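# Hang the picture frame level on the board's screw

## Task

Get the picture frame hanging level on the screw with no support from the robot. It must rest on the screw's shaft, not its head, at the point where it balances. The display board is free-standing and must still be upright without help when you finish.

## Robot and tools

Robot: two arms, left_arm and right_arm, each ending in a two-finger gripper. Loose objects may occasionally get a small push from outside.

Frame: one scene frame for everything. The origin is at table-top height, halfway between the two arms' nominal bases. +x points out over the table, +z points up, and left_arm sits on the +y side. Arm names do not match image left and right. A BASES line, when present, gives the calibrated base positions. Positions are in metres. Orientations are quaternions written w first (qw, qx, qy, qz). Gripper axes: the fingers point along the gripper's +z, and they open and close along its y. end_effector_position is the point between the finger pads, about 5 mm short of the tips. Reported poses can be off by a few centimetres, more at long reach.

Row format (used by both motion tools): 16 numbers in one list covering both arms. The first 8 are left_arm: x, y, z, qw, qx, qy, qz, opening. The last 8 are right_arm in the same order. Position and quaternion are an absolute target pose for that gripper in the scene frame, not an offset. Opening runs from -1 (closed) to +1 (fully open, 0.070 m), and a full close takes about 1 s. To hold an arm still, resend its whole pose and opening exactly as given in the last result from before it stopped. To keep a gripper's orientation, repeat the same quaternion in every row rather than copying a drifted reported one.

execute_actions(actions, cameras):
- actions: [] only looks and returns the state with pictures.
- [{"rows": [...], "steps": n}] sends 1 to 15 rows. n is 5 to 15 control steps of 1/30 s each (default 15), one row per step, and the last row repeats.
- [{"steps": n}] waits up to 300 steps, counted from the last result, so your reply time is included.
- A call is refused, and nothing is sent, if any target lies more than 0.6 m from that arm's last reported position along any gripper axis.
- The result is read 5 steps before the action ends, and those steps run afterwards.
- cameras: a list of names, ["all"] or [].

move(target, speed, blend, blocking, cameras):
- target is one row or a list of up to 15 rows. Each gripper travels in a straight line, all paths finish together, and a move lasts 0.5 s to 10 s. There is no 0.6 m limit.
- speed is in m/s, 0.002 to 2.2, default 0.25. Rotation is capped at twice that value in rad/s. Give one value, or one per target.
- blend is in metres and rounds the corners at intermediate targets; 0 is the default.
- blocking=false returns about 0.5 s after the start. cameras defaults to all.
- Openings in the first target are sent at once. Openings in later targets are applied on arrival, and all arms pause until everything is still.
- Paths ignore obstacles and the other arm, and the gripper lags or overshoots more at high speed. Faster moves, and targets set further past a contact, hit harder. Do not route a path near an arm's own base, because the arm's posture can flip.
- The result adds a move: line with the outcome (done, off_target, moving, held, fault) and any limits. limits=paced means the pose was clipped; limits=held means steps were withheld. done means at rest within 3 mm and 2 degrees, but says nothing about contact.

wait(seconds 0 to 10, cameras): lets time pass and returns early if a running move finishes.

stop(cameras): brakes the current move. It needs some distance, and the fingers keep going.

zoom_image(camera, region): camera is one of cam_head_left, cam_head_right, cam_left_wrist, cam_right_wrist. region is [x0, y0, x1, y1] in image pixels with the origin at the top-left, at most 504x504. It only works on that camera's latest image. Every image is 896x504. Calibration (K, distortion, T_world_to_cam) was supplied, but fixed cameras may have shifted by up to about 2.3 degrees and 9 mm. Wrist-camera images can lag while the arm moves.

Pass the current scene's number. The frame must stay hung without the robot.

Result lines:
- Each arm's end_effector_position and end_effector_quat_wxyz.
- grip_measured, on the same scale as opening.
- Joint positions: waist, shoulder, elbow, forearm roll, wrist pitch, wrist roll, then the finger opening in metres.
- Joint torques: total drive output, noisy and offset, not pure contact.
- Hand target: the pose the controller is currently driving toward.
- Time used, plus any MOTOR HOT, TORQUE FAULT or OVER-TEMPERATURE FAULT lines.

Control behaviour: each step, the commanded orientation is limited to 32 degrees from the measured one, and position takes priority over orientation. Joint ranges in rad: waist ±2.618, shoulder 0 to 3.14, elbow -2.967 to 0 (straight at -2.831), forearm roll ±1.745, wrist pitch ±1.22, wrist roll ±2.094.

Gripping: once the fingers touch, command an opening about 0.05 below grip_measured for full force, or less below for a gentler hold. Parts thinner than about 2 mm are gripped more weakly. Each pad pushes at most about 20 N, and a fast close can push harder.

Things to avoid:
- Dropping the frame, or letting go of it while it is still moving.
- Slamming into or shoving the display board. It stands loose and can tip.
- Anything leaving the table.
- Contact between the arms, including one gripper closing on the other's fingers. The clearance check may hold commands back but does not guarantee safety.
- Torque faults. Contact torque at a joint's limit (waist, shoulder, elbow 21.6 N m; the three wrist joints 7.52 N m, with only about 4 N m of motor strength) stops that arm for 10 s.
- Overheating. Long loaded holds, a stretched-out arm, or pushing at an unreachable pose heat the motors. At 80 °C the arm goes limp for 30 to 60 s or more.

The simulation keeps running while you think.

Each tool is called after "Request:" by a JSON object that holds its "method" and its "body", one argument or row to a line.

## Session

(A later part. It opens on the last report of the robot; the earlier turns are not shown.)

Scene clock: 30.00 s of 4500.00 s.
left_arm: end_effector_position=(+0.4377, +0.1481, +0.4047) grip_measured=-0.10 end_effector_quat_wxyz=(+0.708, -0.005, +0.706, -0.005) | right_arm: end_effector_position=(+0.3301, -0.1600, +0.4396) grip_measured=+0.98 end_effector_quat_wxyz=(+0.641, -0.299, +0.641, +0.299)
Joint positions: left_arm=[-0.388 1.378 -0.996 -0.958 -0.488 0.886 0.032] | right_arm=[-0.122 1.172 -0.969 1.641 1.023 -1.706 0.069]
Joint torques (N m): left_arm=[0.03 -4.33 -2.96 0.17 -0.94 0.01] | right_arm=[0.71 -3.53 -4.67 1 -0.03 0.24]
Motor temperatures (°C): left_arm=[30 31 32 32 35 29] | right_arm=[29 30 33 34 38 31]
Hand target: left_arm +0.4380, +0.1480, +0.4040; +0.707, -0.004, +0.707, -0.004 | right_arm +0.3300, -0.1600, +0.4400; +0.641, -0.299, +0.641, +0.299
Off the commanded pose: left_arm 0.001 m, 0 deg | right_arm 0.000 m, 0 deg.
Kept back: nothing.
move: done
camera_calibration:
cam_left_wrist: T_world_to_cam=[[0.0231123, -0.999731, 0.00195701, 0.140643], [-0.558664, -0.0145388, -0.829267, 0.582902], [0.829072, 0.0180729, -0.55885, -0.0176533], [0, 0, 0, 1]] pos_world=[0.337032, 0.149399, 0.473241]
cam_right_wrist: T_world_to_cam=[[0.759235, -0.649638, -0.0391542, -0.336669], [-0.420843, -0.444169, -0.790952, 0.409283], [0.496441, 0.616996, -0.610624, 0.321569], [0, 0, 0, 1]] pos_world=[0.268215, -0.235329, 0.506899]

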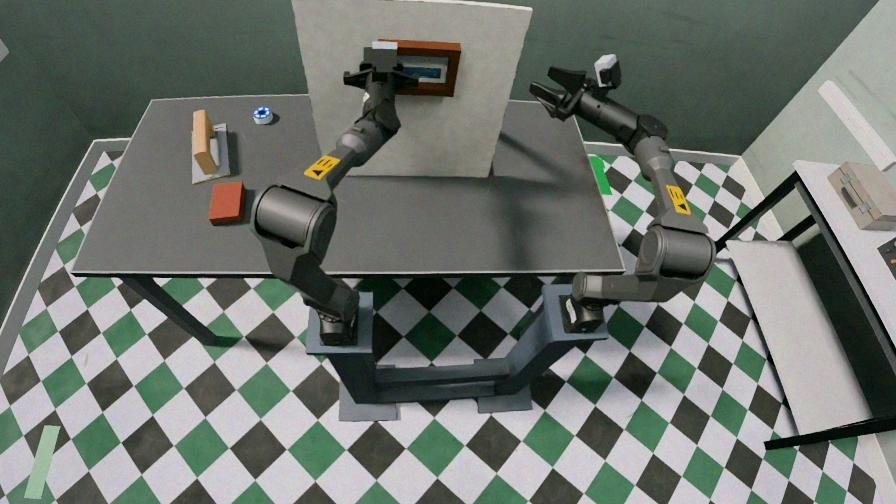

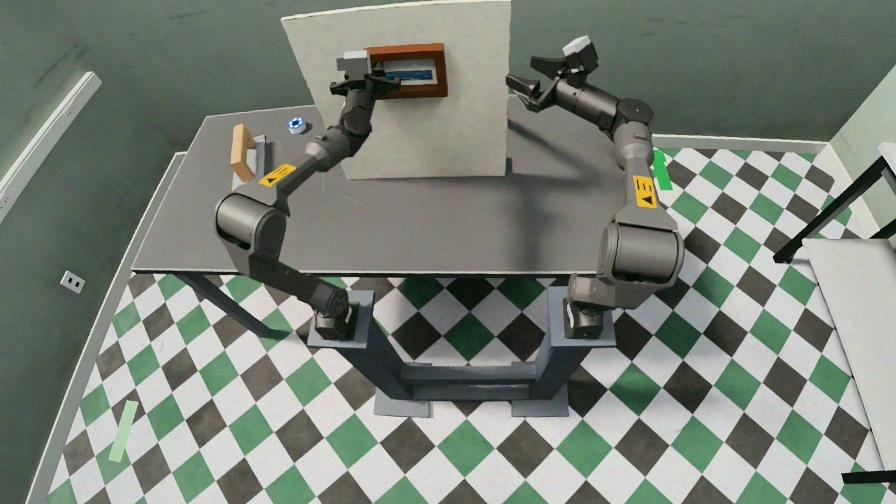

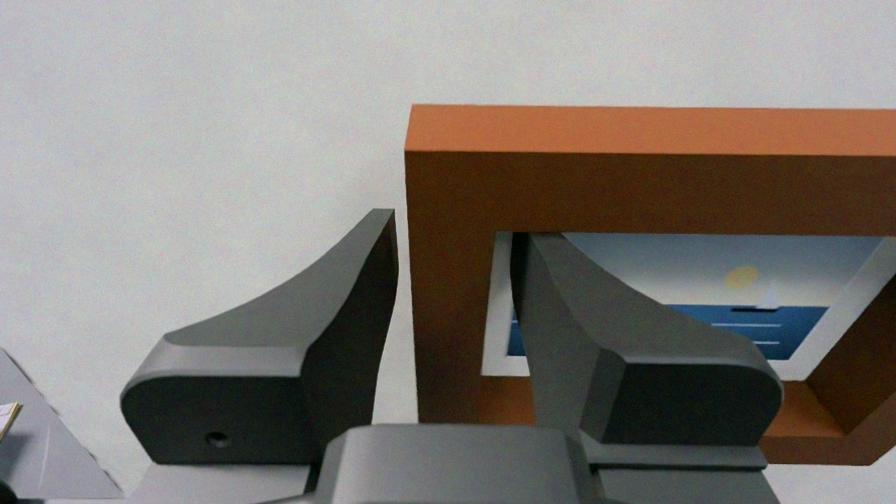

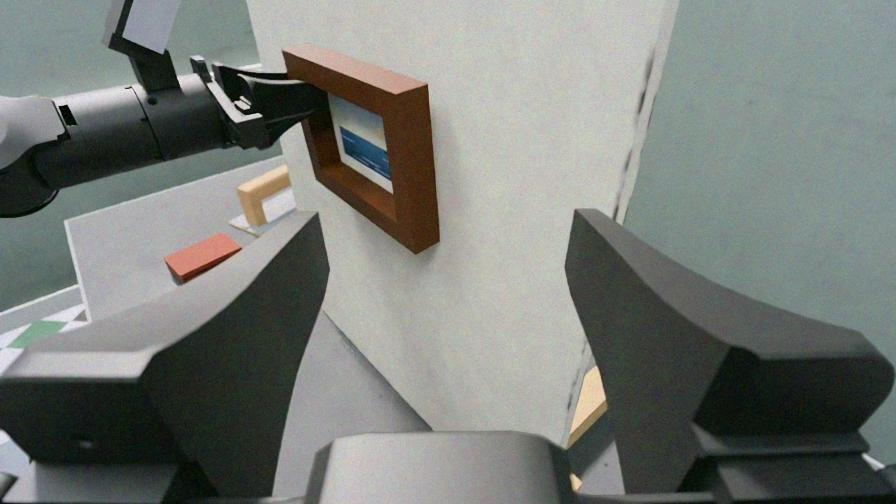

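Request:
{"method": "move", "body": {
  "target": [
    [0.438,0.148,0.393,0.7071,-0.0043,0.7071,-0.0043,-0.1,0.36,-0.08,0.53,0.56,-0.1,0.80,0.15,0.98],
    [0.39,0.148,0.393,0.7071,-0.0043,0.7071,-0.0043,-0.1,0.43,0.025,0.505,0.521,-0.037,0.845,0.111,0.98]
  ],
  "speed": [0.25,0.3]
}}

Request:
{"method": "zoom_image", "body": {
  "camera": "cam_right_wrist",
  "region": [310, 200, 590, 360]
}}

Request:
{"method": "zoom_image", "body": {
  "camera": "cam_head_right",
  "region": [355, 10, 475, 110]
}}

Request:
{"method": "zoom_image", "body": {
  "camera": "cam_head_left",
  "region": [370, 10, 490, 110]
}}

Scene clock: 33.60 s of 4500.00 s.
left_arm: end_effector_position=(+0.3897, +0.1479, +0.3934) grip_measured=-0.10 end_effector_quat_wxyz=(+0.707, -0.004, +0.707, -0.004) | right_arm: end_effector_position=(+0.4296, +0.0249, +0.5046) grip_measured=+0.98 end_effector_quat_wxyz=(+0.556, -0.047, +0.819, +0.136)
Joint positions: left_arm=[-0.488 1.229 -0.824 -1.043 -0.58 0.95 0.031] | right_arm=[0.91 2.095 -2.742 -0.589 1.216 0.638 0.069]
Joint torques (N m): left_arm=[0.5 -2.9 -4.01 0.52 -0.64 -0.18] | right_arm=[-0.42 -8.63 -2.99 -0.67 -0.62 0.25]
Motor temperatures (°C): left_arm=[30 31 32 32 35 29] | right_arm=[29 30 33 34 38 31]
Hand target: left_arm +0.3900, +0.1480, +0.3930; +0.707, -0.004, +0.707, -0.004 | right_arm +0.4298, +0.0247, +0.5045; +0.556, -0.047, +0.819, +0.136
Off the commanded pose: left_arm 0.000 m, 0 deg | right_arm 0.001 m, 6 deg.
joint sent to its limit (right arm) — joint 5 (wrist pitch), upper limit.
Kept back: nothing.
move: off_target (right_arm)
camera_calibration:
cam_left_wrist: T_world_to_cam=[[0.0229297, -0.999737, 0.00097393, 0.142081], [-0.559268, -0.0136347, -0.828875, 0.546627], [0.82867, 0.0184611, -0.559434, 0.0160764], [0, 0, 0, 1]] pos_world=[0.289131, 0.1492, 0.461941]
cam_right_wrist: T_world_to_cam=[[0.204905, -0.957545, -0.202785, 0.0388221], [-0.854925, -0.0742162, -0.513415, 0.621891], [0.476568, 0.278567, -0.833836, 0.327418], [0, 0, 0, 1]] pos_world=[0.367678, -0.00787968, 0.600174]

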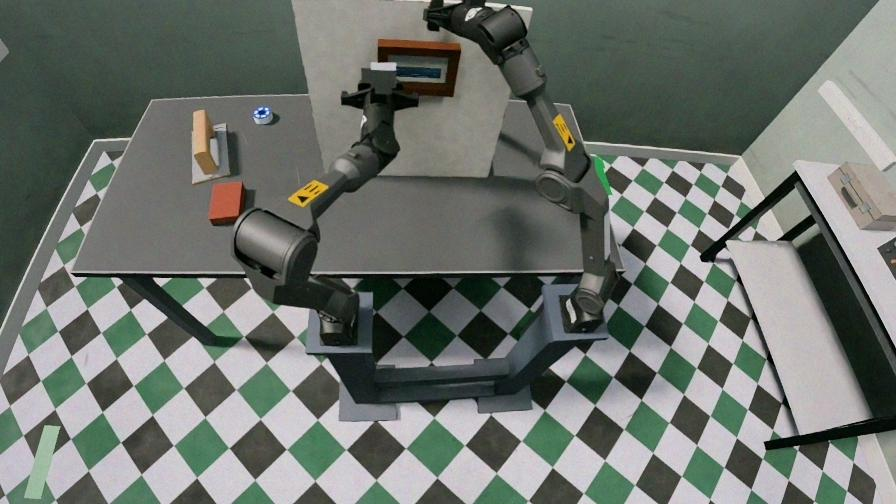

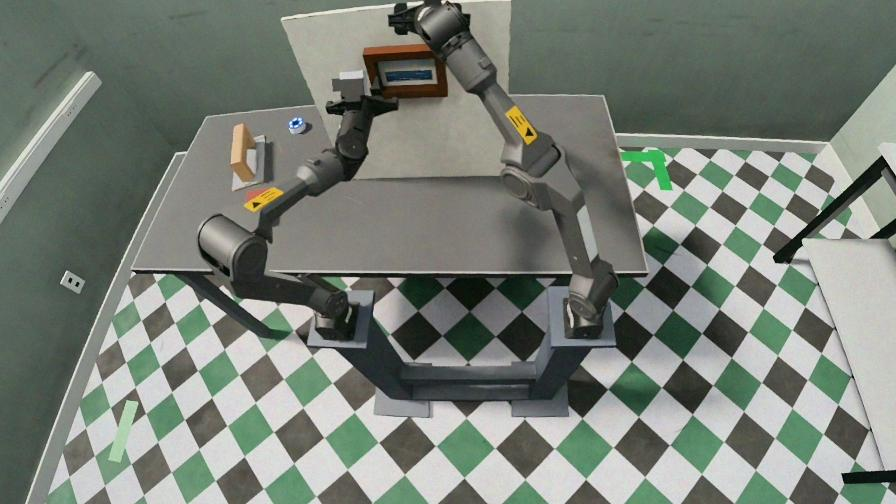

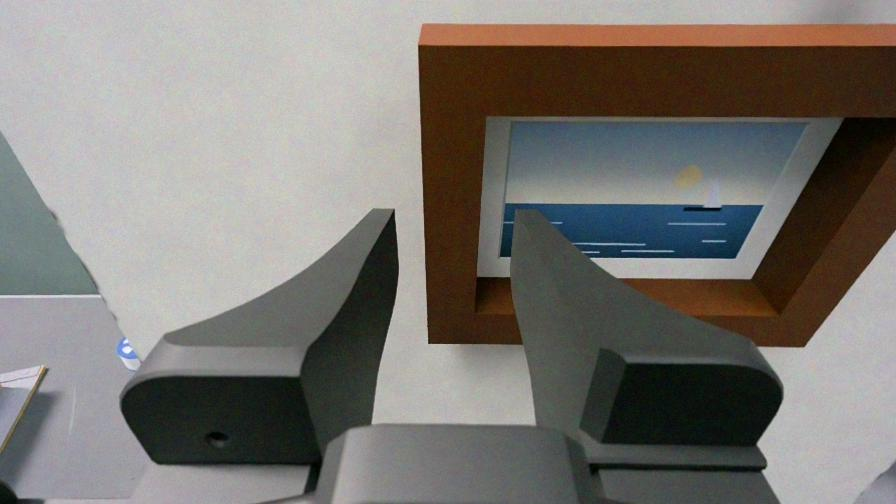

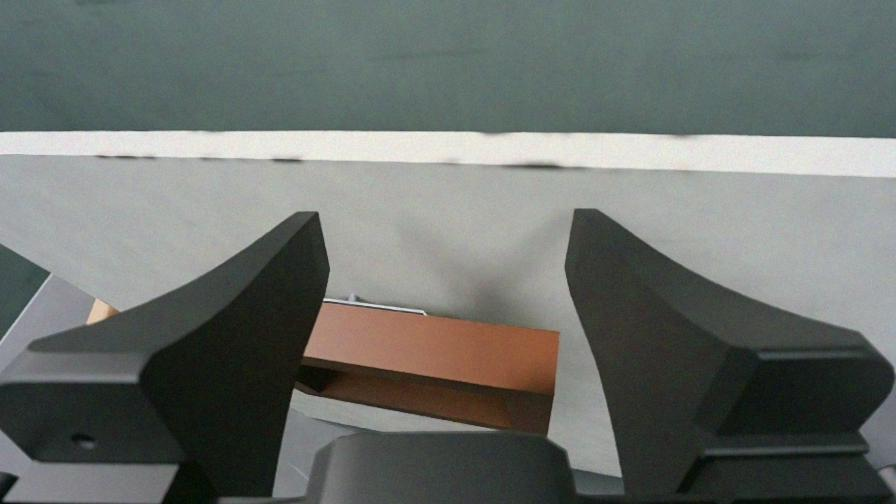

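Scaled by 1.800 from the camera's 896x504 image, which has a finer 1280x720 frame.

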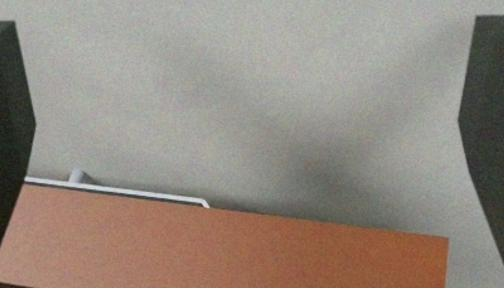

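Scaled by 4.200 from the camera's 896x504 image, which has a finer 1280x720 frame.

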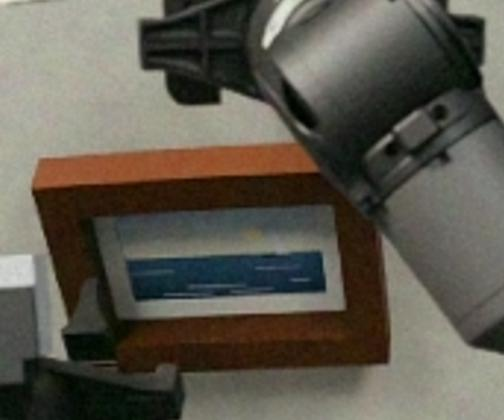

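Scaled by 4.200 from the camera's 896x504 image, which has a finer 1280x720 frame.

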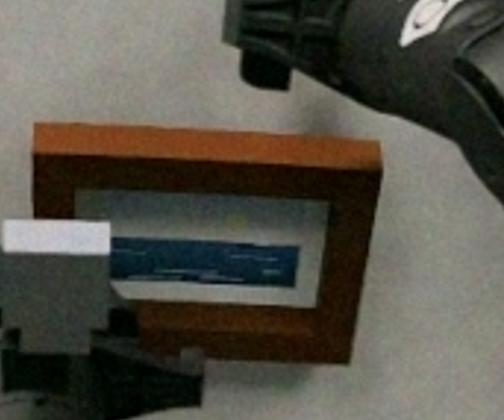

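Request:
{"method": "finished_scene", "body": {
  "scene": 2
}}

The scene is finished: the task was done.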